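# Push the loaded cart into the taped floor bay

## Task

Roll the cart into the floor bay marked with tape so that each of its four wheels sits fully inside the tape line and none rests on the tape. The four jars carried on the cart must finish standing upright on the cart, and every other labelled container must also finish upright. If any container touches the floor, the task fails, and it also fails if the robot falls over or is left tilted.

## Robot and tools

ROBOT. A LinearBot: an omnidirectional base with a column about 1.7 m high. A carriage rides the column (lift_m) and carries two six-joint arms, left and right, each ending in a five-finger hand. Arm bases sit about 0.57 m + lift_m above the floor, and carriage parts hang about 0.15 m lower. A hand point reaches 0.78 m from its shoulder but only about 0.4 m below its arm base. Parked arm joints 1-6: 0, 0.05, 0.05, 1.45, 0, 0; with both parked the robot is about 0.85 m wide and 0.65 m long. Cameras: carriage_camera (fixed, forward, tilted about 20 degrees down), left_wrist_camera and right_wrist_camera (on the little-finger side, aimed at the hand point). Images are 672x504.

FRAMES. Base frame: origin on the floor under the base centre, x forward, y left, z up, metres. left_hand and right_hand readings are hand points in this frame; true hands often sit lower, especially at long reach or under load. base_odometry is in the frame the base had at scene start, counts wheel turns only (slip counts as travel), heading in rad, left positive, -3.142 to 3.142.

move. One action per call. "base" holds exactly one key, each a relative offset from where the base last reported itself: translate_m (forward +, -2 to 2 m), strafe_m (left +, -2 to 2 m), rotate_rad (counter-clockwise +, -6.3 to 6.3). "joints" is a single object keyed by joint name with absolute targets, for both arms at once: lift_m 0 to 1 m; <side>_joint1_rad -2.617 to 3.054 (arm swing about vertical, 0 forward, + left); joint2 0 to 3.141 (shoulder: 0 back level, 1.57 up, 3.14 forward level); joint3 0 to 3.141 (elbow, 0 folded, 3.14 straight); joint4 -1.57 to 1.57 (wrist pitch, + lifts fingertips); joint5 -1.57 to 1.57 (wrist yaw, + turns fingertips right); joint6 -2.094 to 2.094 (hand roll). Hand keys per side (little, ring, middle, index, thumb_turn, thumb_bend) run -1 to 1: +1 open/straight or thumb beside palm, -1 curled or thumb across palm. <side>_hand_force_limit (-1 to 1, about 0 to 10 N at fingertip, 15 N for thumb) and <side>_hand_speed (-0.96 to 1) are settings, not motions. "speeds" caps this action only: translate_m and strafe_m 0.02 to 0.5 m/s, rotate_rad 0.05 to 1.57 rad/s, lift_m 0.08 to 0.27 m/s (default 0.25). "min_time_s" 0.1 to 8 s sets a floor on arm motion duration; short values make arms whip and overshoot. "cameras" picks images (names or ["all"]); "blocking" false returns in about 0.5 s while motion continues, and a later move only replaces targets it names. Unknown keys make a call invalid; out-of-range values get it refused. Actions cap at 15 s; a move ends "time_out" after 14 s.

wait(seconds 0 to 10) returns the state, early if running motions settle. stop brakes all running motions (the base coasts a little first); braked parts read "stopped" and may keep pressing. zoom_image(camera, region [x0,y0,x1,y1] pixels, max 504x504) enlarges part of the latest image of a camera. show_instructions shows the reference pages. finished_scene (scene 1, optional) ends the scene irreversibly; the result must hold without the robot.

RESULTS. The "move" line says done or the worst status. base_status/joint_status: done, moving, off_target (resting short, may still push), contact_stop, time_out, not_followed ("joint command not followed": arm targets withheld because arms would nearly collide), limit_stop_at_motor_heat. An uncommanded stop, or a refused call, cancels the rest of that reply's move/wait/finished_scene calls. on_its_own lists uncommanded activity ("held at" is a target). "pictures" names image order; images can lag the state slightly. motor_effort is percent of max (peak in brackets); a lift effort that keeps dropping as the lift lowers means a hand is resting on something. Hand readings: <side>_hand_stopped_by gives six words (little, ring, middle, index, thumb_bend, thumb_turn): moving, target, force, stalled, fault; <side>_<motor>_load_n in N, positive when pushed open. A lost grip shows as loads near 0. MOTOR HOT appears at 75 °C; at 100 °C an OVER-TEMPERATURE FAULT drops that arm for 30-60 s, then resend targets.

GRIPPING. A finger motor moves only when its target changes (by 0.002 or more), stopping at target or at the force limit. Force limit starts at 0 and speed at -0.8, so raise force_limit before gripping; use speed -0.94 or lower for gentle grips. To loosen, send a more open value.

CAUTIONS. Base contact_stop watches wheels only, not arms; arms and hands have no contact stop and will keep pressing. After a blocked drive, back off about 0.2 m. Odometry drifts a degree or two after turns or long strafes, so check images. The robot tips with a high carriage, stretched or loaded arms, pushing/pulling, or sudden stops; a lean shows in images and as hand z rising unbidden. Never let the arms press or strike each other; a hard press ends the scene. Outstretched arms heat while you think, so park them when idle. With joint2 below 0.8, swinging joint1 outward 0.5 rad or more can hit the column. Push the cart slowly and evenly so jars stay upright and nothing falls; avoid hard hits on fixed or heavy objects and long falls.

Each tool is called by a JSON object that holds its "fn" and its "kwargs", one argument or row to a line.

Reference images:

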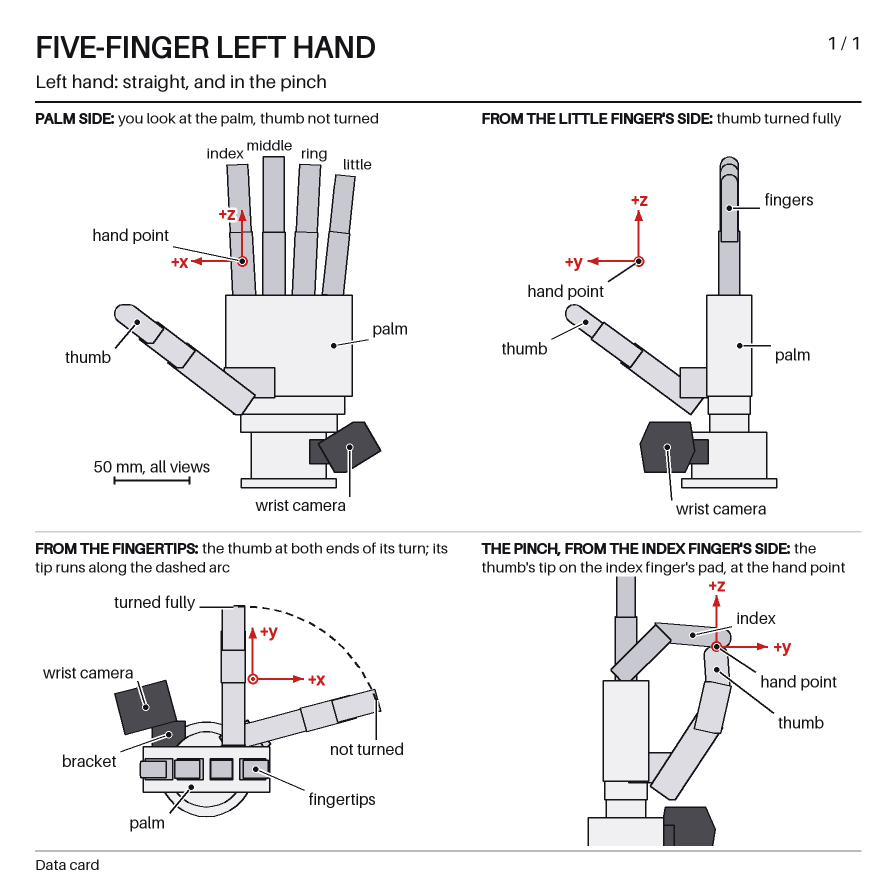

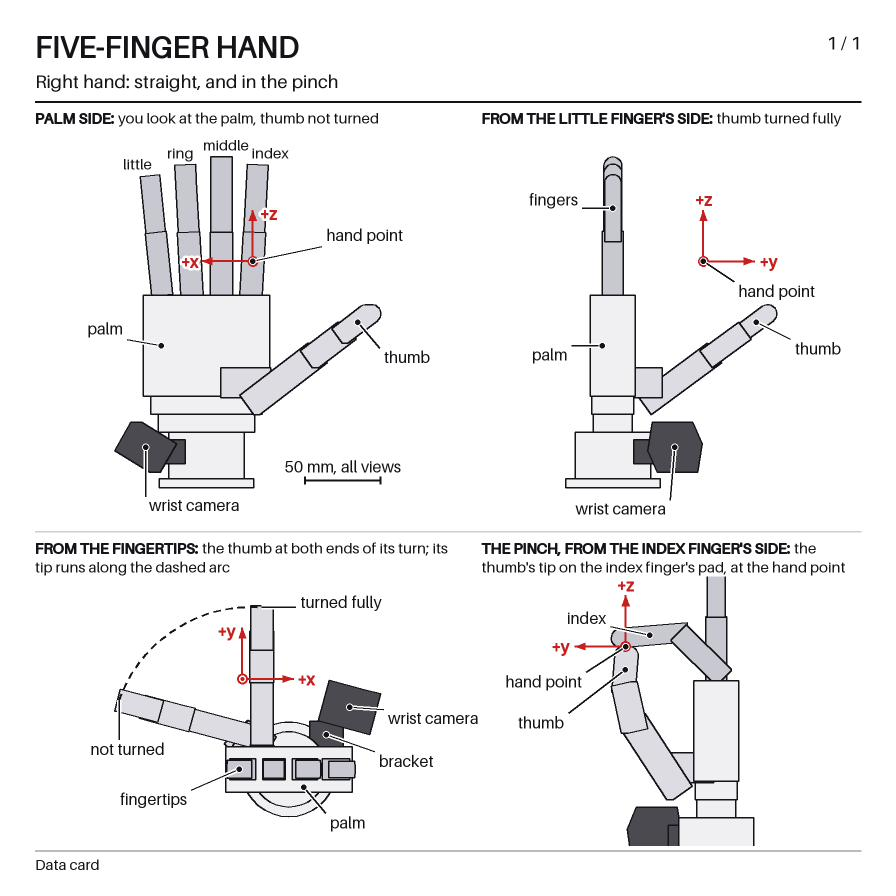

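## Session

{"fn": "move", "kwargs": {

}}

Scene clock: 0.00 s.
Joint torques (N m): no reading
base_odometry: x=+0.000 y=+0.000 heading=+0.000
base_status: not commanded
joint_positions: lift_m=+0.300 left_joint1_rad=-0.013 left_joint2_rad=+0.059 left_joint3_rad=+0.059 left_joint4_rad=+1.503 left_joint5_rad=+0.038 left_joint6_rad=+0.043 right_joint1_rad=+0.008 right_joint2_rad=+0.060 right_joint3_rad=+0.058 right_joint4_rad=+1.421 right_joint5_rad=+0.049 right_joint6_rad=-0.014 left_hand_little=+1.000 left_hand_ring=+1.000 left_hand_middle=+1.000 left_hand_index=+1.000 left_hand_thumb_turn=+1.000 left_hand_thumb_bend=+1.000 left_hand_force_limit=+0.000 left_hand_speed=-0.800 right_hand_little=+1.000 right_hand_ring=+1.000 right_hand_middle=+1.000 right_hand_index=+1.000 right_hand_thumb_turn=+1.000 right_hand_thumb_bend=+1.000 right_hand_force_limit=+0.000 right_hand_speed=-0.800
joint_status: not commanded
left_hand_stopped_by: target,target,target,target,target,target
right_hand_stopped_by: target,target,target,target,target,target
left_little_load_n: 0.0
left_ring_load_n: 0.0
left_middle_load_n: 0.0
left_index_load_n: 0.0
left_thumb_bend_load_n: 0.0
left_thumb_turn_load_n: 0.0
right_little_load_n: 0.0
right_ring_load_n: 0.0
right_middle_load_n: 0.0
right_index_load_n: 0.0
right_thumb_bend_load_n: 0.0
right_thumb_turn_load_n: 0.0
motor_effort: lift_m=+29 drive_wheels=+2
left_hand: x=+0.3023 y=+0.2611 z=+1.3508 quat_wxyz=(+0.717, -0.010, +0.038, -0.696) (m; base frame)
right_hand: x=+0.3238 y=-0.2763 z=+1.3457 quat_wxyz=(+0.701, -0.037, +0.070, -0.708) (m; base frame)
pictures: carriage_camera, left_wrist_camera, right_wrist_camera

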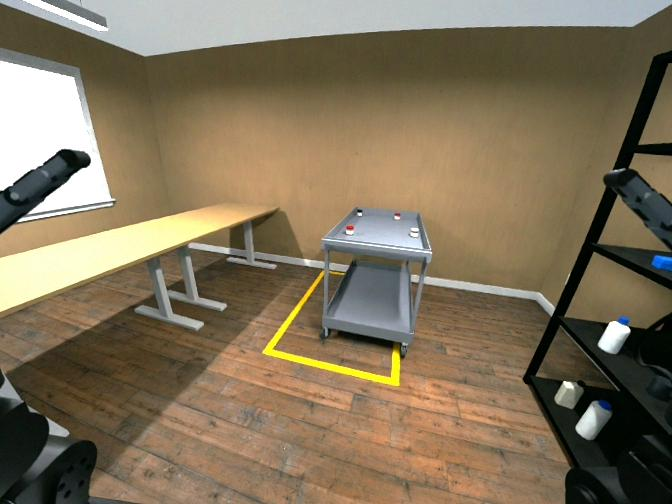

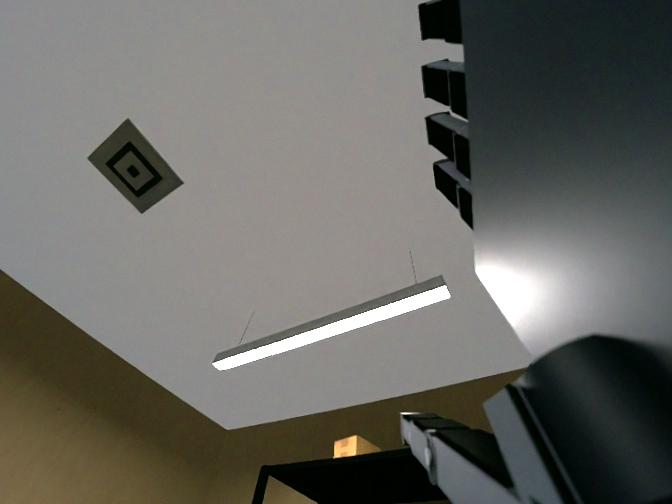

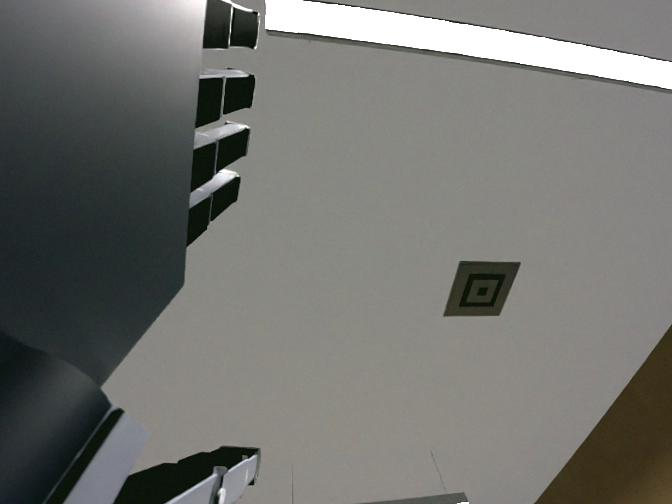

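{"fn": "zoom_image", "kwargs": {
  "camera": "carriage_camera",
  "region": [240, 190, 460, 400]
}}

{"fn": "zoom_image", "kwargs": {
  "camera": "carriage_camera",
  "region": [500, 200, 672, 480]
}}

Scaled by 2.291 from the camera's 672x504 image, which has a finer 960x720 frame.

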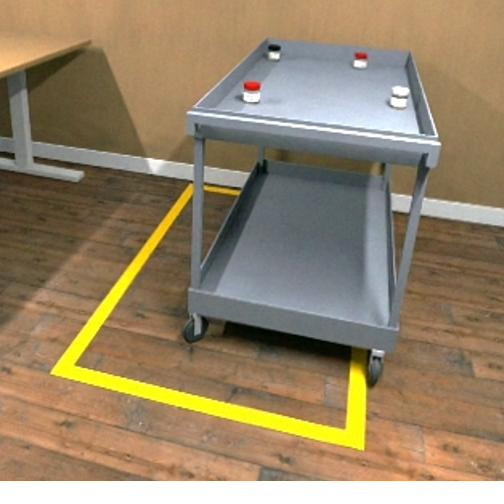

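Scaled by 1.800 from the camera's 672x504 image, which has a finer 960x720 frame.

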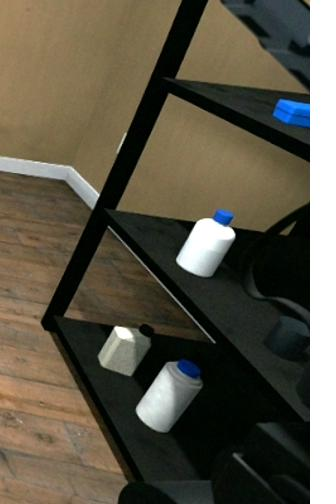

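{"fn": "move", "kwargs": {
  "base": {"rotate_rad": -0.55},
  "speeds": {"rotate_rad": 0.6},
  "cameras": ["carriage_camera"]
}}

{"fn": "zoom_image", "kwargs": {
  "camera": "carriage_camera",
  "region": [100, 180, 380, 460]
}}

{"fn": "zoom_image", "kwargs": {
  "camera": "carriage_camera",
  "region": [380, 50, 672, 504]
}}

Scene clock: 21.40 s.
Joint torques (N m): left_arm=[-0.02 4.4 4.46 -0.05 -0.1 -0.01] | right_arm=[-0.5 3.38 4.83 0.04 -0.02 -0.07]
move: done
base_odometry: x=+0.000 y=+0.000 heading=-0.550
base_status: done
joint_positions: lift_m=+0.300 left_joint1_rad=-0.013 left_joint2_rad=+0.059 left_joint3_rad=+0.059 left_joint4_rad=+1.503 left_joint5_rad=+0.038 left_joint6_rad=+0.043 right_joint1_rad=+0.008 right_joint2_rad=+0.060 right_joint3_rad=+0.058 right_joint4_rad=+1.421 right_joint5_rad=+0.049 right_joint6_rad=-0.014 left_hand_little=+1.000 left_hand_ring=+1.000 left_hand_middle=+1.000 left_hand_index=+1.000 left_hand_thumb_turn=+1.000 left_hand_thumb_bend=+1.000 left_hand_force_limit=+0.000 left_hand_speed=-0.800 right_hand_little=+1.000 right_hand_ring=+1.000 right_hand_middle=+1.000 right_hand_index=+1.000 right_hand_thumb_turn=+1.000 right_hand_thumb_bend=+1.000 right_hand_force_limit=+0.000 right_hand_speed=-0.800
joint_status: not commanded
left_hand_stopped_by: target,target,target,target,target,target
right_hand_stopped_by: target,target,target,target,target,target
left_little_load_n: 0.0
left_ring_load_n: 0.0
left_middle_load_n: 0.5
left_index_load_n: 0.0
left_thumb_bend_load_n: 0.0
left_thumb_turn_load_n: 0.0
right_little_load_n: 0.0
right_ring_load_n: 0.0
right_middle_load_n: 0.0
right_index_load_n: 0.0
right_thumb_bend_load_n: 0.0
right_thumb_turn_load_n: 0.0
motor_effort: lift_m=+29(29) drive_wheels=+7(17)
left_hand: x=+0.3023 y=+0.2611 z=+1.3508 quat_wxyz=(+0.717, -0.010, +0.038, -0.696) (m; base frame)
right_hand: x=+0.3238 y=-0.2763 z=+1.3457 quat_wxyz=(+0.701, -0.037, +0.070, -0.708) (m; base frame)
pictures: carriage_camera

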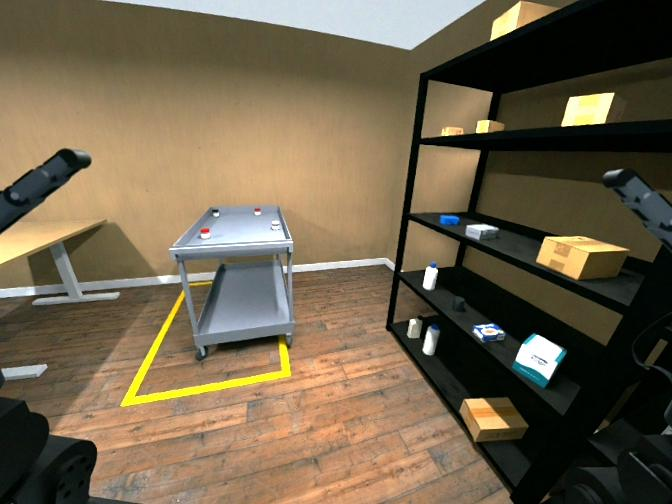

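Scaled by 1.800 from the camera's 672x504 image, which has a finer 960x720 frame.

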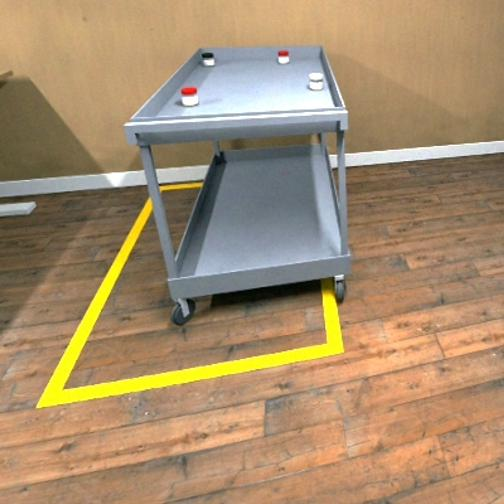

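Scaled by 1.110 from the camera's 672x504 image, which has a finer 960x720 frame.

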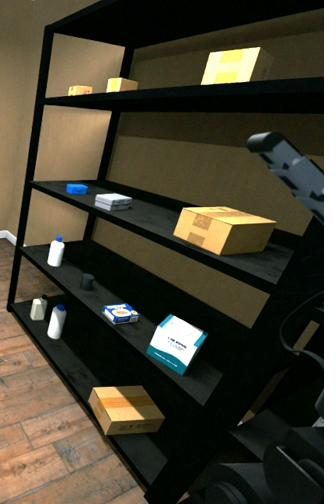

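{"fn": "move", "kwargs": {
  "joints": {"left_joint2_rad":1.57,"left_joint3_rad":1.57,"left_joint4_rad":0,"left_joint5_rad":0,"left_joint6_rad":0,"right_joint2_rad":1.57,"right_joint3_rad":1.57,"right_joint4_rad":0,"right_joint5_rad":0,"right_joint6_rad":0,"left_joint1_rad":0,"right_joint1_rad":0},
  "min_time_s": 2.5,
  "cameras": ["carriage_camera"]
}}

{"fn": "move", "kwargs": {
  "joints": {"left_joint2_rad":2.2,"left_joint3_rad":1.7,"left_joint4_rad":0.5,"right_joint2_rad":2.2,"right_joint3_rad":1.7,"right_joint4_rad":0.5,"left_hand_little":-1,"left_hand_ring":-1,"left_hand_middle":-1,"left_hand_index":-1,"right_hand_little":-1,"right_hand_ring":-1,"right_hand_middle":-1,"right_hand_index":-1},
  "min_time_s": 2,
  "cameras": ["all"]
}}

Scene clock: 38.60 s.
Joint torques (N m): left_arm=[0.69 -5.93 7.95 1.9 -0.16 -0.09] | right_arm=[-1.13 -4.62 8.76 1.94 -0.07 0.08]
move: done
base_odometry: x=+0.000 y=+0.000 heading=-0.550
base_status: not commanded
joint_positions: lift_m=+0.300 left_joint1_rad=-0.008 left_joint2_rad=+1.558 left_joint3_rad=+1.539 left_joint4_rad=+0.004 left_joint5_rad=+0.009 left_joint6_rad=+0.008 right_joint1_rad=+0.008 right_joint2_rad=+1.559 right_joint3_rad=+1.535 right_joint4_rad=+0.008 right_joint5_rad=+0.008 right_joint6_rad=-0.013 left_hand_little=+1.000 left_hand_ring=+1.000 left_hand_middle=+1.000 left_hand_index=+1.000 left_hand_thumb_turn=+1.000 left_hand_thumb_bend=+1.000 left_hand_force_limit=+0.000 left_hand_speed=-0.800 right_hand_little=+1.000 right_hand_ring=+1.000 right_hand_middle=+1.000 right_hand_index=+1.000 right_hand_thumb_turn=+1.000 right_hand_thumb_bend=+1.000 right_hand_force_limit=+0.000 right_hand_speed=-0.800
joint_status: all done
left_hand_stopped_by: target,target,target,target,target,target
right_hand_stopped_by: target,target,target,target,target,target
left_little_load_n: 0.0
left_ring_load_n: 0.0
left_middle_load_n: 0.0
left_index_load_n: 0.0
left_thumb_bend_load_n: 0.0
left_thumb_turn_load_n: 0.0
right_little_load_n: 0.0
right_ring_load_n: 0.0
right_middle_load_n: 0.0
right_index_load_n: 0.0
right_thumb_bend_load_n: 0.0
right_thumb_turn_load_n: 0.0
motor_effort: lift_m=+29(29) drive_wheels=+7(13)
left_hand: x=+0.7512 y=+0.2614 z=+1.2684 quat_wxyz=(+0.494, -0.497, +0.510, -0.499) (m; base frame)
right_hand: x=+0.7524 y=-0.2648 z=+1.2661 quat_wxyz=(+0.493, -0.507, +0.501, -0.499) (m; base frame)
pictures: carriage_camera

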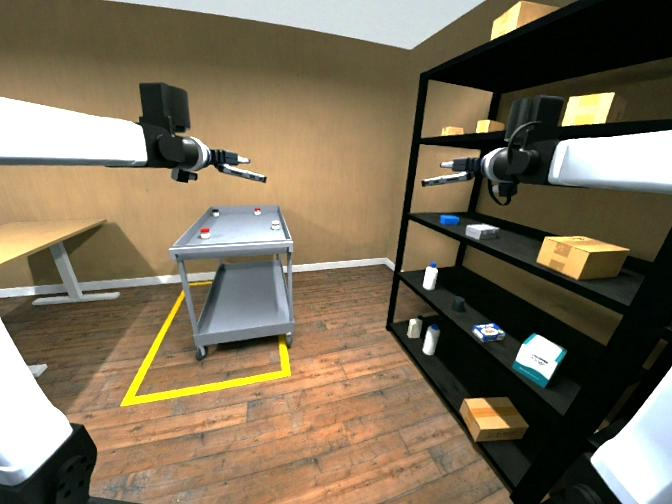

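Scene clock: 42.70 s.
Joint torques (N m): left_arm=[0.7 -10.77 7.84 2.2 -0.15 -0.09] | right_arm=[-1.11 -8.46 8.68 2.33 -0.06 0.08]
move: done
base_odometry: x=+0.000 y=+0.000 heading=-0.550
base_status: not commanded
joint_positions: lift_m=+0.300 left_joint1_rad=-0.008 left_joint2_rad=+2.183 left_joint3_rad=+1.670 left_joint4_rad=+0.473 left_joint5_rad=+0.008 left_joint6_rad=+0.007 right_joint1_rad=+0.008 right_joint2_rad=+2.185 right_joint3_rad=+1.665 right_joint4_rad=+0.469 right_joint5_rad=+0.007 right_joint6_rad=-0.012 left_hand_little=-1.000 left_hand_ring=-1.000 left_hand_middle=-1.000 left_hand_index=-1.000 left_hand_thumb_turn=+1.000 left_hand_thumb_bend=+1.000 left_hand_force_limit=+0.000 left_hand_speed=-0.800 right_hand_little=-1.000 right_hand_ring=-1.000 right_hand_middle=-1.000 right_hand_index=-1.000 right_hand_thumb_turn=+1.000 right_hand_thumb_bend=+1.000 right_hand_force_limit=+0.000 right_hand_speed=-0.800
joint_status: all done
left_hand_stopped_by: target,target,target,target,target,target
right_hand_stopped_by: target,target,target,target,target,target
left_little_load_n: 0.0
left_ring_load_n: 0.0
left_middle_load_n: 0.0
left_index_load_n: 0.0
left_thumb_bend_load_n: 0.0
left_thumb_turn_load_n: 0.0
right_little_load_n: 0.0
right_ring_load_n: 0.0
right_middle_load_n: 0.0
right_index_load_n: 0.0
right_thumb_bend_load_n: 0.0
right_thumb_turn_load_n: -0.5
motor_effort: lift_m=+29(29) drive_wheels=+8(13)
left_hand: x=+0.9016 y=+0.2603 z=+1.0902 quat_wxyz=(+0.488, -0.504, +0.516, -0.492) (m; base frame)
right_hand: x=+0.9012 y=-0.2634 z=+1.0854 quat_wxyz=(+0.484, -0.516, +0.509, -0.490) (m; base frame)
pictures: carriage_camera, left_wrist_camera, right_wrist_camera
camera_calibration:
left_wrist_camera: T_world_to_cam=[[0.0418888, -0.287317, 0.956919, -1.0119], [-0.549391, -0.806591, -0.218131, 0.939489], [0.834515, -0.516586, -0.191636, -0.291356], [0, 0, 0, 1]] pos_world=[0.801676, 0.316537, 1.1174]
right_wrist_camera: T_world_to_cam=[[-0.0274809, -0.2835, -0.958578, 0.986142], [-0.482322, 0.84369, -0.235694, 0.91934], [0.875563, 0.455867, -0.159924, -0.38194], [0, 0, 0, 1]] pos_world=[0.80493, -0.321954, 1.1009]

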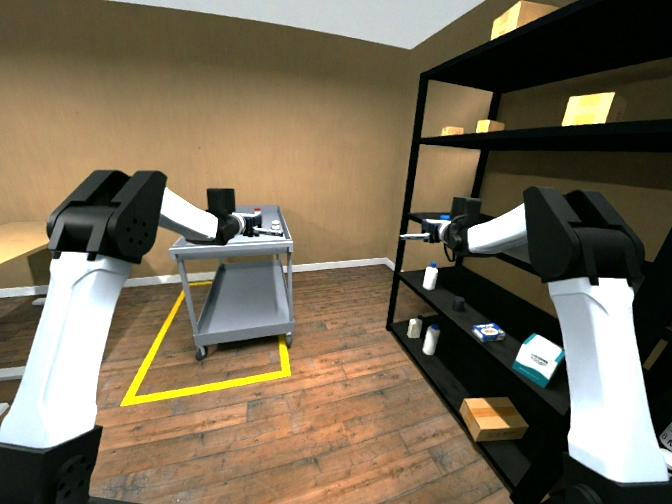

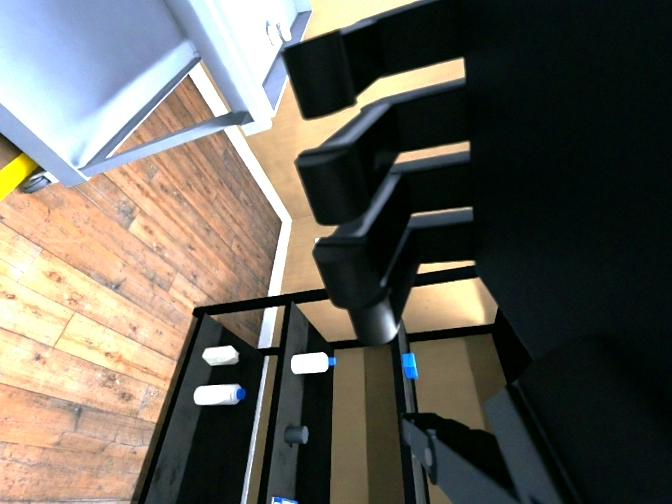

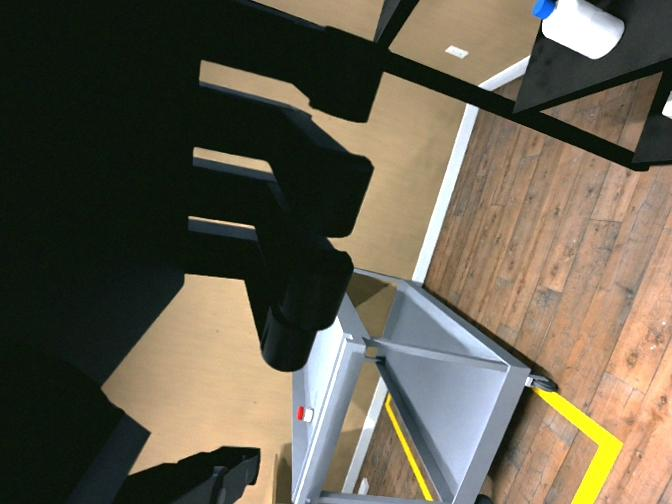

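{"fn": "move", "kwargs": {
  "base": {"rotate_rad": 1.889},
  "speeds": {"rotate_rad": 0.7},
  "joints": {"left_joint2_rad":0.05,"left_joint3_rad":0.05,"left_joint4_rad":1.45,"right_joint2_rad":0.05,"right_joint3_rad":0.05,"right_joint4_rad":1.45},
  "min_time_s": 2,
  "cameras": ["carriage_camera"]
}}

Scene clock: 53.87 s.
Joint torques (N m): left_arm=[0.06 2.92 3.77 0.26 -0.06 -0.09] | right_arm=[-0.39 2.45 3.84 0.21 0 0.07]
move: done
base_odometry: x=+0.000 y=+0.000 heading=+1.339
base_status: done
joint_positions: lift_m=+0.300 left_joint1_rad=-0.001 left_joint2_rad=+0.060 left_joint3_rad=+0.053 left_joint4_rad=+1.439 left_joint5_rad=+0.000 left_joint6_rad=+0.007 right_joint1_rad=-0.002 right_joint2_rad=+0.060 right_joint3_rad=+0.058 right_joint4_rad=+1.430 right_joint5_rad=+0.002 right_joint6_rad=-0.012 left_hand_little=-1.000 left_hand_ring=-1.000 left_hand_middle=-1.000 left_hand_index=-1.000 left_hand_thumb_turn=+1.000 left_hand_thumb_bend=+1.000 left_hand_force_limit=+0.000 left_hand_speed=-0.800 right_hand_little=-1.000 right_hand_ring=-1.000 right_hand_middle=-1.000 right_hand_index=-1.000 right_hand_thumb_turn=+1.000 right_hand_thumb_bend=+1.000 right_hand_force_limit=+0.000 right_hand_speed=-0.800
joint_status: all done
left_hand_stopped_by: target,target,target,target,target,target
right_hand_stopped_by: target,target,target,target,target,target
left_little_load_n: 0.0
left_ring_load_n: 0.0
left_middle_load_n: 0.0
left_index_load_n: 0.0
left_thumb_bend_load_n: 0.0
left_thumb_turn_load_n: 0.0
right_little_load_n: 0.0
right_ring_load_n: 0.0
right_middle_load_n: 0.0
right_index_load_n: 0.0
right_thumb_bend_load_n: 0.0
right_thumb_turn_load_n: 0.0
motor_effort: lift_m=+29(29) drive_wheels=+7(19)
left_hand: x=+0.3207 y=+0.2672 z=+1.3446 quat_wxyz=(+0.708, -0.049, +0.049, -0.703) (m; base frame)
right_hand: x=+0.3216 y=-0.2680 z=+1.3452 quat_wxyz=(+0.700, -0.050, +0.051, -0.710) (m; base frame)
pictures: carriage_camera

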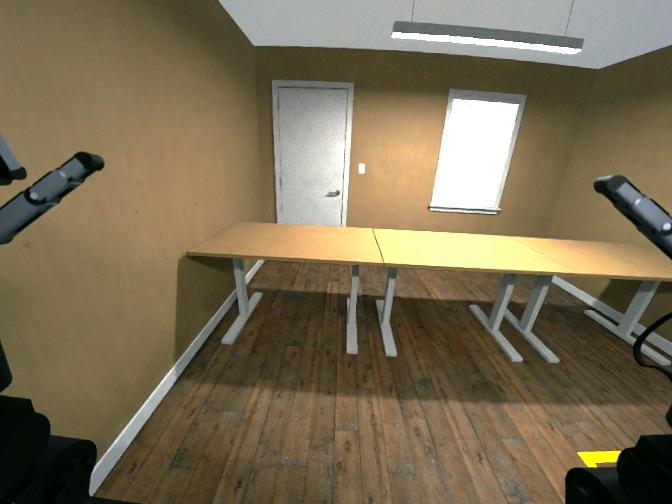

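{"fn": "move", "kwargs": {
  "base": {"translate_m": -0.5},
  "speeds": {"translate_m": 0.3}
}}

{"fn": "move", "kwargs": {
  "base": {"strafe_m": -0.9},
  "speeds": {"strafe_m": 0.3},
  "cameras": ["carriage_camera"]
}}

{"fn": "zoom_image", "kwargs": {
  "camera": "carriage_camera",
  "region": [300, 150, 672, 504]
}}

Scene clock: 58.30 s.
Joint torques (N m): left_arm=[0.05 2.93 3.77 0.22 -0.05 -0.1] | right_arm=[-0.38 2.47 3.82 0.15 0 0.08]
move: done
base_odometry: x=-0.114 y=-0.487 heading=+1.340
base_status: done
joint_positions: lift_m=+0.300 left_joint1_rad=-0.001 left_joint2_rad=+0.060 left_joint3_rad=+0.053 left_joint4_rad=+1.441 left_joint5_rad=+0.000 left_joint6_rad=+0.007 right_joint1_rad=-0.002 right_joint2_rad=+0.060 right_joint3_rad=+0.058 right_joint4_rad=+1.440 right_joint5_rad=+0.002 right_joint6_rad=-0.012 left_hand_little=-1.000 left_hand_ring=-1.000 left_hand_middle=-1.000 left_hand_index=-1.000 left_hand_thumb_turn=+1.000 left_hand_thumb_bend=+1.000 left_hand_force_limit=+0.000 left_hand_speed=-0.800 right_hand_little=-1.000 right_hand_ring=-1.000 right_hand_middle=-1.000 right_hand_index=-1.000 right_hand_thumb_turn=+1.000 right_hand_thumb_bend=+1.000 right_hand_force_limit=+0.000 right_hand_speed=-0.800
joint_status: not commanded
left_hand_stopped_by: target,target,target,target,target,target
right_hand_stopped_by: target,target,target,target,target,target
left_little_load_n: 0.0
left_ring_load_n: 0.0
left_middle_load_n: 0.0
left_index_load_n: 0.0
left_thumb_bend_load_n: 0.0
left_thumb_turn_load_n: 0.0
right_little_load_n: 0.0
right_ring_load_n: 0.0
right_middle_load_n: -0.5
right_index_load_n: 0.0
right_thumb_bend_load_n: 0.0
right_thumb_turn_load_n: 0.0
motor_effort: lift_m=+29(29) drive_wheels=-6(23)
left_hand: x=+0.3201 y=+0.2672 z=+1.3448 quat_wxyz=(+0.708, -0.048, +0.048, -0.703) (m; base frame)
right_hand: x=+0.3190 y=-0.2680 z=+1.3462 quat_wxyz=(+0.701, -0.046, +0.047, -0.710) (m; base frame)
pictures: none

Scene clock: 62.80 s.
Joint torques (N m): left_arm=[0.09 2.93 3.77 0.22 -0.07 -0.09] | right_arm=[-0.46 2.47 3.81 0.11 0.04 0.07]
move: done
base_odometry: x=+0.762 y=-0.693 heading=+1.340
base_status: done
joint_positions: lift_m=+0.300 left_joint1_rad=-0.001 left_joint2_rad=+0.060 left_joint3_rad=+0.053 left_joint4_rad=+1.441 left_joint5_rad=+0.000 left_joint6_rad=+0.007 right_joint1_rad=-0.002 right_joint2_rad=+0.060 right_joint3_rad=+0.058 right_joint4_rad=+1.440 right_joint5_rad=+0.001 right_joint6_rad=-0.012 left_hand_little=-1.000 left_hand_ring=-1.000 left_hand_middle=-1.000 left_hand_index=-1.000 left_hand_thumb_turn=+1.000 left_hand_thumb_bend=+1.000 left_hand_force_limit=+0.000 left_hand_speed=-0.800 right_hand_little=-1.000 right_hand_ring=-1.000 right_hand_middle=-1.000 right_hand_index=-1.000 right_hand_thumb_turn=+1.000 right_hand_thumb_bend=+1.000 right_hand_force_limit=+0.000 right_hand_speed=-0.800
joint_status: not commanded
left_hand_stopped_by: target,target,target,target,target,target
right_hand_stopped_by: target,target,target,target,target,target
left_little_load_n: 0.0
left_ring_load_n: 0.0
left_middle_load_n: 0.0
left_index_load_n: 0.0
left_thumb_bend_load_n: 0.0
left_thumb_turn_load_n: 0.0
right_little_load_n: 0.0
right_ring_load_n: 0.0
right_middle_load_n: 0.0
right_index_load_n: 0.0
right_thumb_bend_load_n: 0.0
right_thumb_turn_load_n: 0.0
motor_effort: lift_m=+29(29) drive_wheels=-2(14)
left_hand: x=+0.3201 y=+0.2672 z=+1.3448 quat_wxyz=(+0.708, -0.048, +0.048, -0.703) (m; base frame)
right_hand: x=+0.3190 y=-0.2679 z=+1.3462 quat_wxyz=(+0.701, -0.047, +0.047, -0.710) (m; base frame)
pictures: carriage_camera

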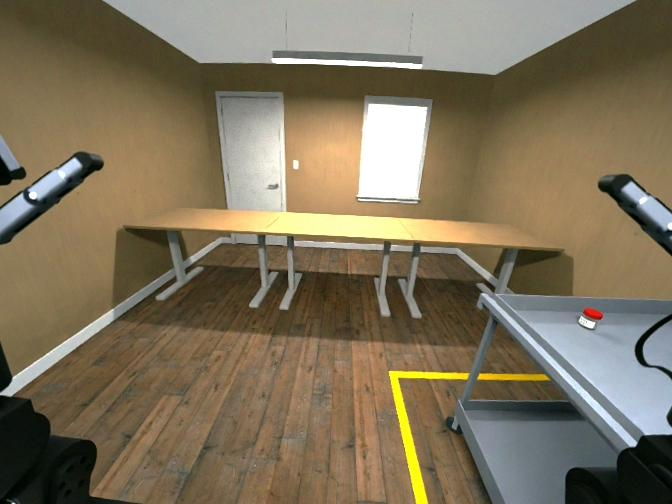

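Scaled by 1.355 from the camera's 672x504 image, which has a finer 960x720 frame.

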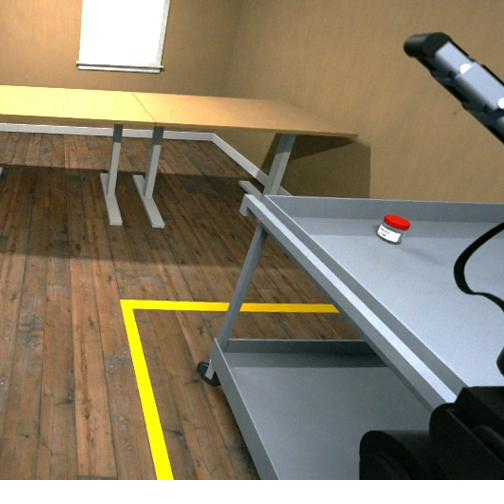

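{"fn": "move", "kwargs": {
  "base": {"translate_m": -0.08},
  "speeds": {"translate_m": 0.2}
}}

{"fn": "move", "kwargs": {
  "base": {"strafe_m": -0.35},
  "speeds": {"strafe_m": 0.2},
  "cameras": ["all"]
}}

{"fn": "zoom_image", "kwargs": {
  "camera": "carriage_camera",
  "region": [240, 204, 540, 504]
}}

Scene clock: 70.03 s.
Joint torques (N m): left_arm=[0.06 2.95 3.77 0.19 -0.06 -0.1] | right_arm=[-0.39 2.58 3.85 0.04 0.01 0.07]
move: done
base_odometry: x=+0.744 y=-0.771 heading=+1.340
base_status: done
joint_positions: lift_m=+0.300 left_joint1_rad=-0.001 left_joint2_rad=+0.060 left_joint3_rad=+0.053 left_joint4_rad=+1.445 left_joint5_rad=+0.000 left_joint6_rad=+0.007 right_joint1_rad=-0.002 right_joint2_rad=+0.060 right_joint3_rad=+0.058 right_joint4_rad=+1.446 right_joint5_rad=+0.001 right_joint6_rad=-0.012 left_hand_little=-1.000 left_hand_ring=-1.000 left_hand_middle=-1.000 left_hand_index=-1.000 left_hand_thumb_turn=+1.000 left_hand_thumb_bend=+1.000 left_hand_force_limit=+0.000 left_hand_speed=-0.800 right_hand_little=-1.000 right_hand_ring=-1.000 right_hand_middle=-1.000 right_hand_index=-1.000 right_hand_thumb_turn=+1.000 right_hand_thumb_bend=+1.000 right_hand_force_limit=+0.000 right_hand_speed=-0.800
joint_status: not commanded
left_hand_stopped_by: target,target,target,target,target,target
right_hand_stopped_by: target,target,target,target,target,target
left_little_load_n: 0.0
left_ring_load_n: 0.0
left_middle_load_n: -0.5
left_index_load_n: -0.5
left_thumb_bend_load_n: 0.0
left_thumb_turn_load_n: 0.0
right_little_load_n: 0.0
right_ring_load_n: 0.0
right_middle_load_n: 0.0
right_index_load_n: 0.0
right_thumb_bend_load_n: 0.0
right_thumb_turn_load_n: 0.0
motor_effort: lift_m=+29(29) drive_wheels=+1(11)
left_hand: x=+0.3192 y=+0.2672 z=+1.3452 quat_wxyz=(+0.708, -0.047, +0.047, -0.703) (m; base frame)
right_hand: x=+0.3176 y=-0.2679 z=+1.3467 quat_wxyz=(+0.701, -0.045, +0.045, -0.711) (m; base frame)
pictures: none

Scene clock: 72.87 s.
Joint torques (N m): left_arm=[0.06 2.92 3.77 0.18 -0.07 -0.08] | right_arm=[-0.51 2.5 3.79 0.05 -0.02 0.07]
move: done
base_odometry: x=+1.084 y=-0.852 heading=+1.339
base_status: done
joint_positions: lift_m=+0.300 left_joint1_rad=-0.001 left_joint2_rad=+0.060 left_joint3_rad=+0.053 left_joint4_rad=+1.445 left_joint5_rad=+0.000 left_joint6_rad=+0.007 right_joint1_rad=-0.002 right_joint2_rad=+0.060 right_joint3_rad=+0.058 right_joint4_rad=+1.446 right_joint5_rad=+0.000 right_joint6_rad=-0.012 left_hand_little=-1.000 left_hand_ring=-1.000 left_hand_middle=-1.000 left_hand_index=-1.000 left_hand_thumb_turn=+1.000 left_hand_thumb_bend=+1.000 left_hand_force_limit=+0.000 left_hand_speed=-0.800 right_hand_little=-1.000 right_hand_ring=-1.000 right_hand_middle=-1.000 right_hand_index=-1.000 right_hand_thumb_turn=+1.000 right_hand_thumb_bend=+1.000 right_hand_force_limit=+0.000 right_hand_speed=-0.800
joint_status: not commanded
left_hand_stopped_by: target,target,target,target,target,target
right_hand_stopped_by: target,target,target,target,target,target
left_little_load_n: 0.0
left_ring_load_n: 0.0
left_middle_load_n: 0.0
left_index_load_n: -0.5
left_thumb_bend_load_n: 0.0
left_thumb_turn_load_n: 0.0
right_little_load_n: 0.0
right_ring_load_n: 0.0
right_middle_load_n: 0.0
right_index_load_n: 0.0
right_thumb_bend_load_n: 0.0
right_thumb_turn_load_n: 0.0
motor_effort: lift_m=+29(29) drive_wheels=-6(12)
left_hand: x=+0.3192 y=+0.2672 z=+1.3452 quat_wxyz=(+0.708, -0.047, +0.047, -0.703) (m; base frame)
right_hand: x=+0.3176 y=-0.2677 z=+1.3467 quat_wxyz=(+0.701, -0.045, +0.045, -0.711) (m; base frame)
pictures: carriage_camera, left_wrist_camera, right_wrist_camera
camera_calibration:
left_wrist_camera: T_world_to_cam=[[-0.948547, -0.28635, 0.135141, 0.191764], [0.167225, -0.815459, -0.554132, 0.906413], [0.268878, -0.503021, 0.821386, -0.938605], [0, 0, 0, 1]] pos_world=[0.282692, 0.321916, 1.24731]
right_wrist_camera: T_world_to_cam=[[0.953165, -0.284945, -0.101401, -0.246873], [0.199326, 0.843973, -0.497974, 0.839933], [0.227475, 0.45444, 0.861243, -0.996976], [0, 0, 0, 1]] pos_world=[0.294677, -0.32616, 1.25187]

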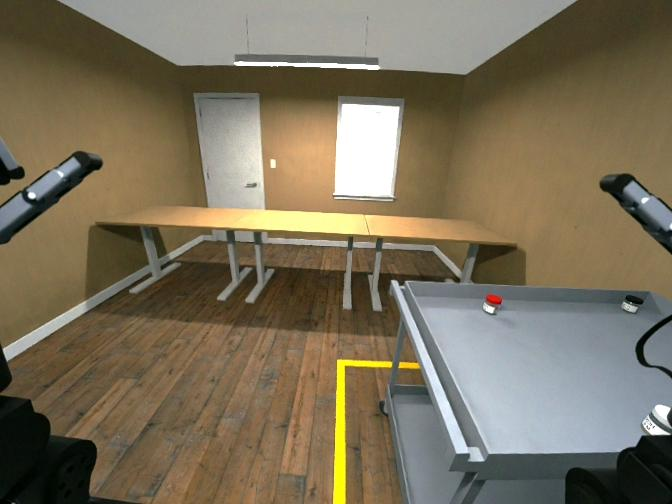

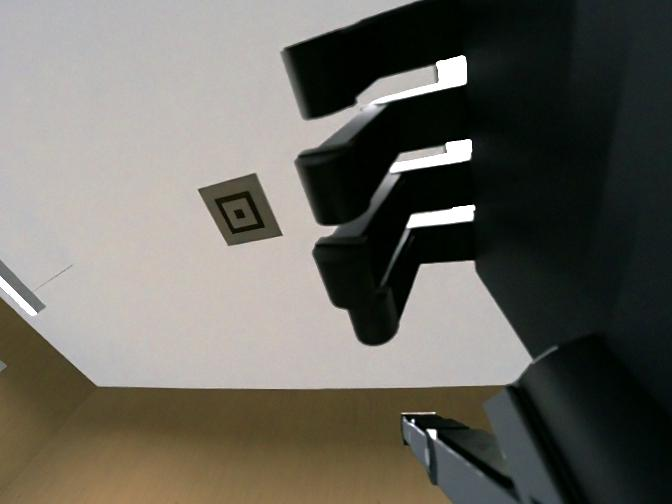

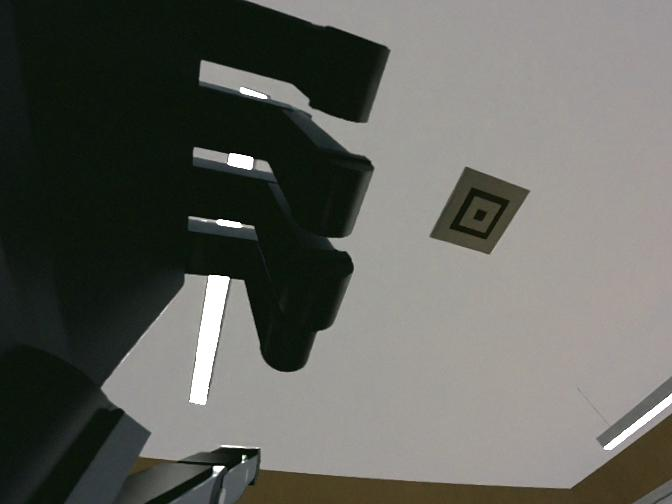

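Scaled by 1.680 from the camera's 672x504 image, which has a finer 960x720 frame.

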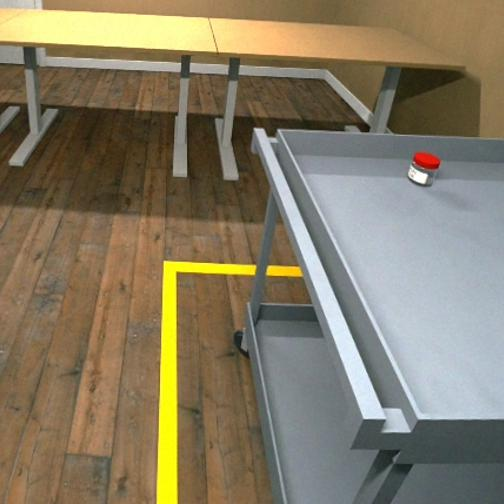

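{"fn": "move", "kwargs": {
  "joints": {"lift_m": 0.5}
}}

{"fn": "move", "kwargs": {
  "base": {"strafe_m": -0.4},
  "speeds": {"strafe_m": 0.2},
  "cameras": ["carriage_camera"]
}}

{"fn": "zoom_image", "kwargs": {
  "camera": "carriage_camera",
  "region": [200, 204, 500, 504]
}}

Scene clock: 78.33 s.
Joint torques (N m): left_arm=[0.08 3.22 4.22 0.18 -0.06 -0.09] | right_arm=[-0.4 2.7 4.18 0.04 0.02 0.07]
move: done
base_odometry: x=+1.084 y=-0.852 heading=+1.339
base_status: not commanded
joint_positions: lift_m=+0.500 left_joint1_rad=-0.001 left_joint2_rad=+0.058 left_joint3_rad=+0.048 left_joint4_rad=+1.445 left_joint5_rad=+0.000 left_joint6_rad=+0.007 right_joint1_rad=-0.002 right_joint2_rad=+0.057 right_joint3_rad=+0.053 right_joint4_rad=+1.446 right_joint5_rad=+0.000 right_joint6_rad=-0.012 left_hand_little=-1.000 left_hand_ring=-1.000 left_hand_middle=-1.000 left_hand_index=-1.000 left_hand_thumb_turn=+1.000 left_hand_thumb_bend=+1.000 left_hand_force_limit=+0.000 left_hand_speed=-0.800 right_hand_little=-1.000 right_hand_ring=-1.000 right_hand_middle=-1.000 right_hand_index=-1.000 right_hand_thumb_turn=+1.000 right_hand_thumb_bend=+1.000 right_hand_force_limit=+0.000 right_hand_speed=-0.800
joint_status: all done
left_hand_stopped_by: target,target,target,target,target,target
right_hand_stopped_by: target,target,target,target,target,target
left_little_load_n: 0.0
left_ring_load_n: 0.0
left_middle_load_n: 0.0
left_index_load_n: 0.0
left_thumb_bend_load_n: 0.0
left_thumb_turn_load_n: 0.0
right_little_load_n: 0.0
right_ring_load_n: 0.0
right_middle_load_n: 0.0
right_index_load_n: 0.0
right_thumb_bend_load_n: 0.0
right_thumb_turn_load_n: 0.0
motor_effort: lift_m=+29(37) drive_wheels=-7(10)
left_hand: x=+0.3200 y=+0.2672 z=+1.5435 quat_wxyz=(+0.708, -0.048, +0.048, -0.703) (m; base frame)
right_hand: x=+0.3182 y=-0.2677 z=+1.5451 quat_wxyz=(+0.701, -0.046, +0.046, -0.710) (m; base frame)
pictures: none

Scene clock: 81.43 s.
Joint torques (N m): left_arm=[0.06 3.23 4.18 0.18 -0.06 -0.09] | right_arm=[-0.29 2.71 4.21 0.05 0 0.07]
move: done
base_odometry: x=+1.474 y=-0.944 heading=+1.339
base_status: done
joint_positions: lift_m=+0.500 left_joint1_rad=-0.001 left_joint2_rad=+0.058 left_joint3_rad=+0.048 left_joint4_rad=+1.445 left_joint5_rad=+0.000 left_joint6_rad=+0.007 right_joint1_rad=-0.001 right_joint2_rad=+0.057 right_joint3_rad=+0.053 right_joint4_rad=+1.446 right_joint5_rad=+0.000 right_joint6_rad=-0.012 left_hand_little=-1.000 left_hand_ring=-1.000 left_hand_middle=-1.000 left_hand_index=-1.000 left_hand_thumb_turn=+1.000 left_hand_thumb_bend=+1.000 left_hand_force_limit=+0.000 left_hand_speed=-0.800 right_hand_little=-1.000 right_hand_ring=-1.000 right_hand_middle=-1.000 right_hand_index=-1.000 right_hand_thumb_turn=+1.000 right_hand_thumb_bend=+1.000 right_hand_force_limit=+0.000 right_hand_speed=-0.800
joint_status: not commanded
left_hand_stopped_by: target,target,target,target,target,target
right_hand_stopped_by: target,target,target,target,target,target
left_little_load_n: 0.0
left_ring_load_n: 0.0
left_middle_load_n: 0.0
left_index_load_n: 0.0
left_thumb_bend_load_n: 0.0
left_thumb_turn_load_n: 0.0
right_little_load_n: 0.0
right_ring_load_n: 0.0
right_middle_load_n: 0.0
right_index_load_n: 0.0
right_thumb_bend_load_n: 0.0
right_thumb_turn_load_n: 0.0
motor_effort: lift_m=+30(31) drive_wheels=-1(13)
left_hand: x=+0.3200 y=+0.2672 z=+1.5435 quat_wxyz=(+0.708, -0.048, +0.048, -0.703) (m; base frame)
right_hand: x=+0.3182 y=-0.2677 z=+1.5451 quat_wxyz=(+0.701, -0.046, +0.046, -0.710) (m; base frame)
pictures: carriage_camera
camera_calibration:
carriage_camera: T_world_to_cam=[[0.032565, -0.999192, 0.0235436, -0.0400951], [-0.354851, -0.0335801, -0.934319, 1.45779], [0.934355, 0.0220716, -0.355658, 0.420393], [0, 0, 0, 1]] pos_world=[0.125807, -0.000388786, 1.5125]

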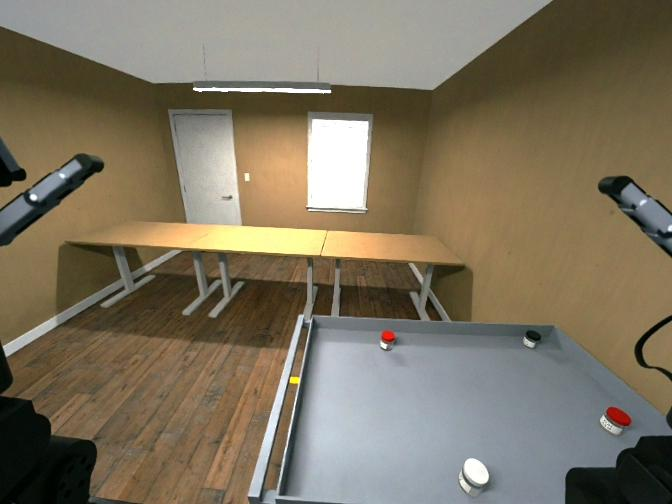

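Scaled by 1.680 from the camera's 672x504 image, which has a finer 960x720 frame.

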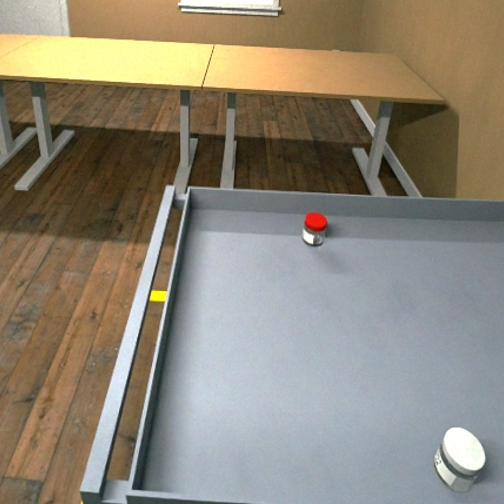

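{"fn": "move", "kwargs": {
  "base": {"strafe_m": -0.42},
  "speeds": {"strafe_m": 0.2},
  "cameras": ["carriage_camera"]
}}

{"fn": "zoom_image", "kwargs": {
  "camera": "carriage_camera",
  "region": [120, 204, 500, 504]
}}

Scene clock: 88.40 s.
Joint torques (N m): left_arm=[0.05 3.21 4.18 0.18 -0.06 -0.09] | right_arm=[-0.54 2.71 4.19 0.07 -0.03 0.07]
move: done
base_odometry: x=+1.882 y=-1.041 heading=+1.338
base_status: done
joint_positions: lift_m=+0.500 left_joint1_rad=-0.001 left_joint2_rad=+0.058 left_joint3_rad=+0.048 left_joint4_rad=+1.445 left_joint5_rad=+0.000 left_joint6_rad=+0.007 right_joint1_rad=-0.001 right_joint2_rad=+0.057 right_joint3_rad=+0.053 right_joint4_rad=+1.446 right_joint5_rad=+0.000 right_joint6_rad=-0.012 left_hand_little=-1.000 left_hand_ring=-1.000 left_hand_middle=-1.000 left_hand_index=-1.000 left_hand_thumb_turn=+1.000 left_hand_thumb_bend=+1.000 left_hand_force_limit=+0.000 left_hand_speed=-0.800 right_hand_little=-1.000 right_hand_ring=-1.000 right_hand_middle=-1.000 right_hand_index=-1.000 right_hand_thumb_turn=+1.000 right_hand_thumb_bend=+1.000 right_hand_force_limit=+0.000 right_hand_speed=-0.800
joint_status: not commanded
left_hand_stopped_by: target,target,target,target,target,target
right_hand_stopped_by: target,target,target,target,target,target
left_little_load_n: 0.0
left_ring_load_n: 0.0
left_middle_load_n: 0.0
left_index_load_n: 0.0
left_thumb_bend_load_n: 0.0
left_thumb_turn_load_n: 0.0
right_little_load_n: 0.0
right_ring_load_n: 0.0
right_middle_load_n: 0.0
right_index_load_n: 0.0
right_thumb_bend_load_n: 0.0
right_thumb_turn_load_n: 0.0
motor_effort: lift_m=+30(30) drive_wheels=-4(17)
left_hand: x=+0.3200 y=+0.2672 z=+1.5435 quat_wxyz=(+0.708, -0.048, +0.048, -0.703) (m; base frame)
right_hand: x=+0.3182 y=-0.2677 z=+1.5451 quat_wxyz=(+0.701, -0.046, +0.046, -0.710) (m; base frame)
pictures: carriage_camera
camera_calibration:
carriage_camera: T_world_to_cam=[[0.032565, -0.999192, 0.0235436, -0.0400951], [-0.354851, -0.0335801, -0.934319, 1.45779], [0.934355, 0.0220716, -0.355658, 0.420393], [0, 0, 0, 1]] pos_world=[0.125807, -0.000388786, 1.5125]

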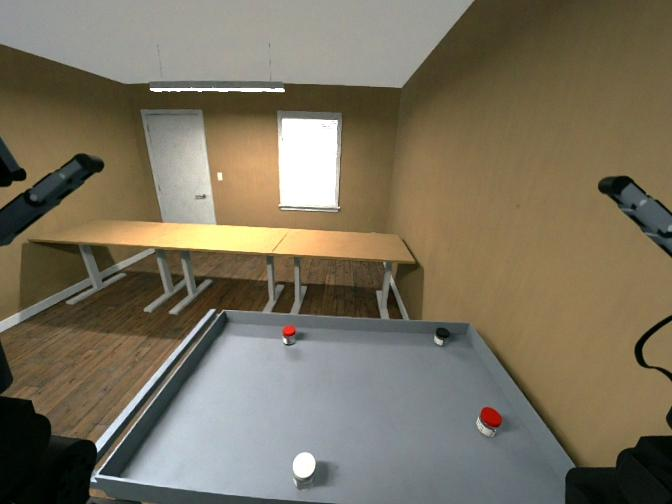

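Scaled by 1.326 from the camera's 672x504 image, which has a finer 960x720 frame.

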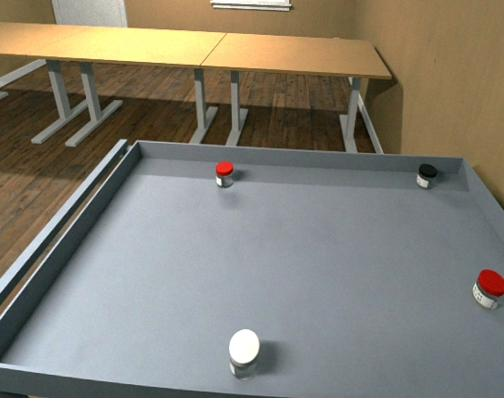

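{"fn": "move", "kwargs": {
  "base": {"translate_m": -0.4},
  "joints": {"lift_m": 0.25},
  "speeds": {"translate_m": 0.25},
  "cameras": ["carriage_camera"]
}}

{"fn": "zoom_image", "kwargs": {
  "camera": "carriage_camera",
  "region": [80, 254, 330, 504]
}}

{"fn": "zoom_image", "kwargs": {
  "camera": "carriage_camera",
  "region": [320, 254, 570, 504]
}}

Scene clock: 95.83 s.
Joint torques (N m): left_arm=[0.06 3.32 4.27 0.18 -0.06 -0.09] | right_arm=[-0.39 2.8 4.27 0.07 0.02 0.07]
move: done
base_odometry: x=+1.790 y=-1.430 heading=+1.339
base_status: done
joint_positions: lift_m=+0.250 left_joint1_rad=-0.001 left_joint2_rad=+0.057 left_joint3_rad=+0.047 left_joint4_rad=+1.445 left_joint5_rad=+0.000 left_joint6_rad=+0.007 right_joint1_rad=-0.001 right_joint2_rad=+0.056 right_joint3_rad=+0.052 right_joint4_rad=+1.446 right_joint5_rad=+0.000 right_joint6_rad=-0.011 left_hand_little=-1.000 left_hand_ring=-1.000 left_hand_middle=-1.000 left_hand_index=-1.000 left_hand_thumb_turn=+1.000 left_hand_thumb_bend=+1.000 left_hand_force_limit=+0.000 left_hand_speed=-0.800 right_hand_little=-1.000 right_hand_ring=-1.000 right_hand_middle=-1.000 right_hand_index=-1.000 right_hand_thumb_turn=+1.000 right_hand_thumb_bend=+1.000 right_hand_force_limit=+0.000 right_hand_speed=-0.800
joint_status: all done
left_hand_stopped_by: target,target,target,target,target,target
right_hand_stopped_by: target,target,target,target,target,target
left_little_load_n: 0.0
left_ring_load_n: 0.0
left_middle_load_n: 0.0
left_index_load_n: 0.0
left_thumb_bend_load_n: 0.0
left_thumb_turn_load_n: 0.0
right_little_load_n: 0.0
right_ring_load_n: 0.0
right_middle_load_n: 0.0
right_index_load_n: 0.0
right_thumb_bend_load_n: 0.0
right_thumb_turn_load_n: 0.0
motor_effort: lift_m=+27(28) drive_wheels=+0(14)
left_hand: x=+0.3201 y=+0.2672 z=+1.2934 quat_wxyz=(+0.708, -0.048, +0.048, -0.703) (m; base frame)
right_hand: x=+0.3182 y=-0.2677 z=+1.2952 quat_wxyz=(+0.701, -0.046, +0.046, -0.710) (m; base frame)
pictures: carriage_camera
camera_calibration:
carriage_camera: T_world_to_cam=[[0.032565, -0.999192, 0.0235436, -0.0342139], [-0.354851, -0.0335801, -0.934319, 1.22439], [0.934355, 0.0220716, -0.355658, 0.331549], [0, 0, 0, 1]] pos_world=[0.125807, -0.000388786, 1.2627]

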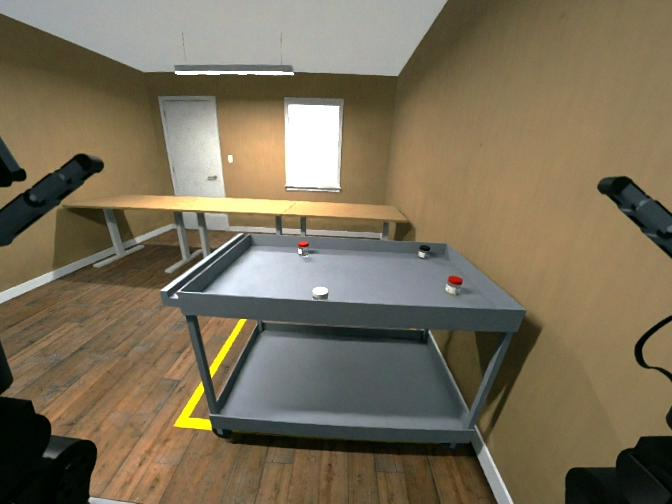

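Scaled by 2.016 from the camera's 672x504 image, which has a finer 960x720 frame.

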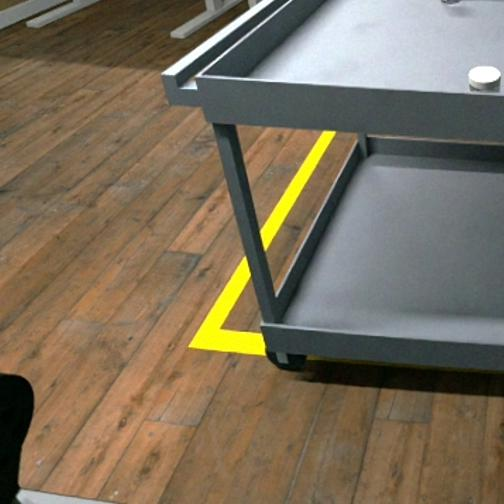

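Scaled by 2.016 from the camera's 672x504 image, which has a finer 960x720 frame.

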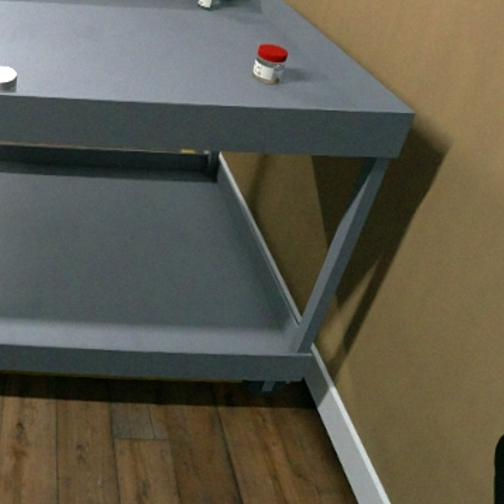

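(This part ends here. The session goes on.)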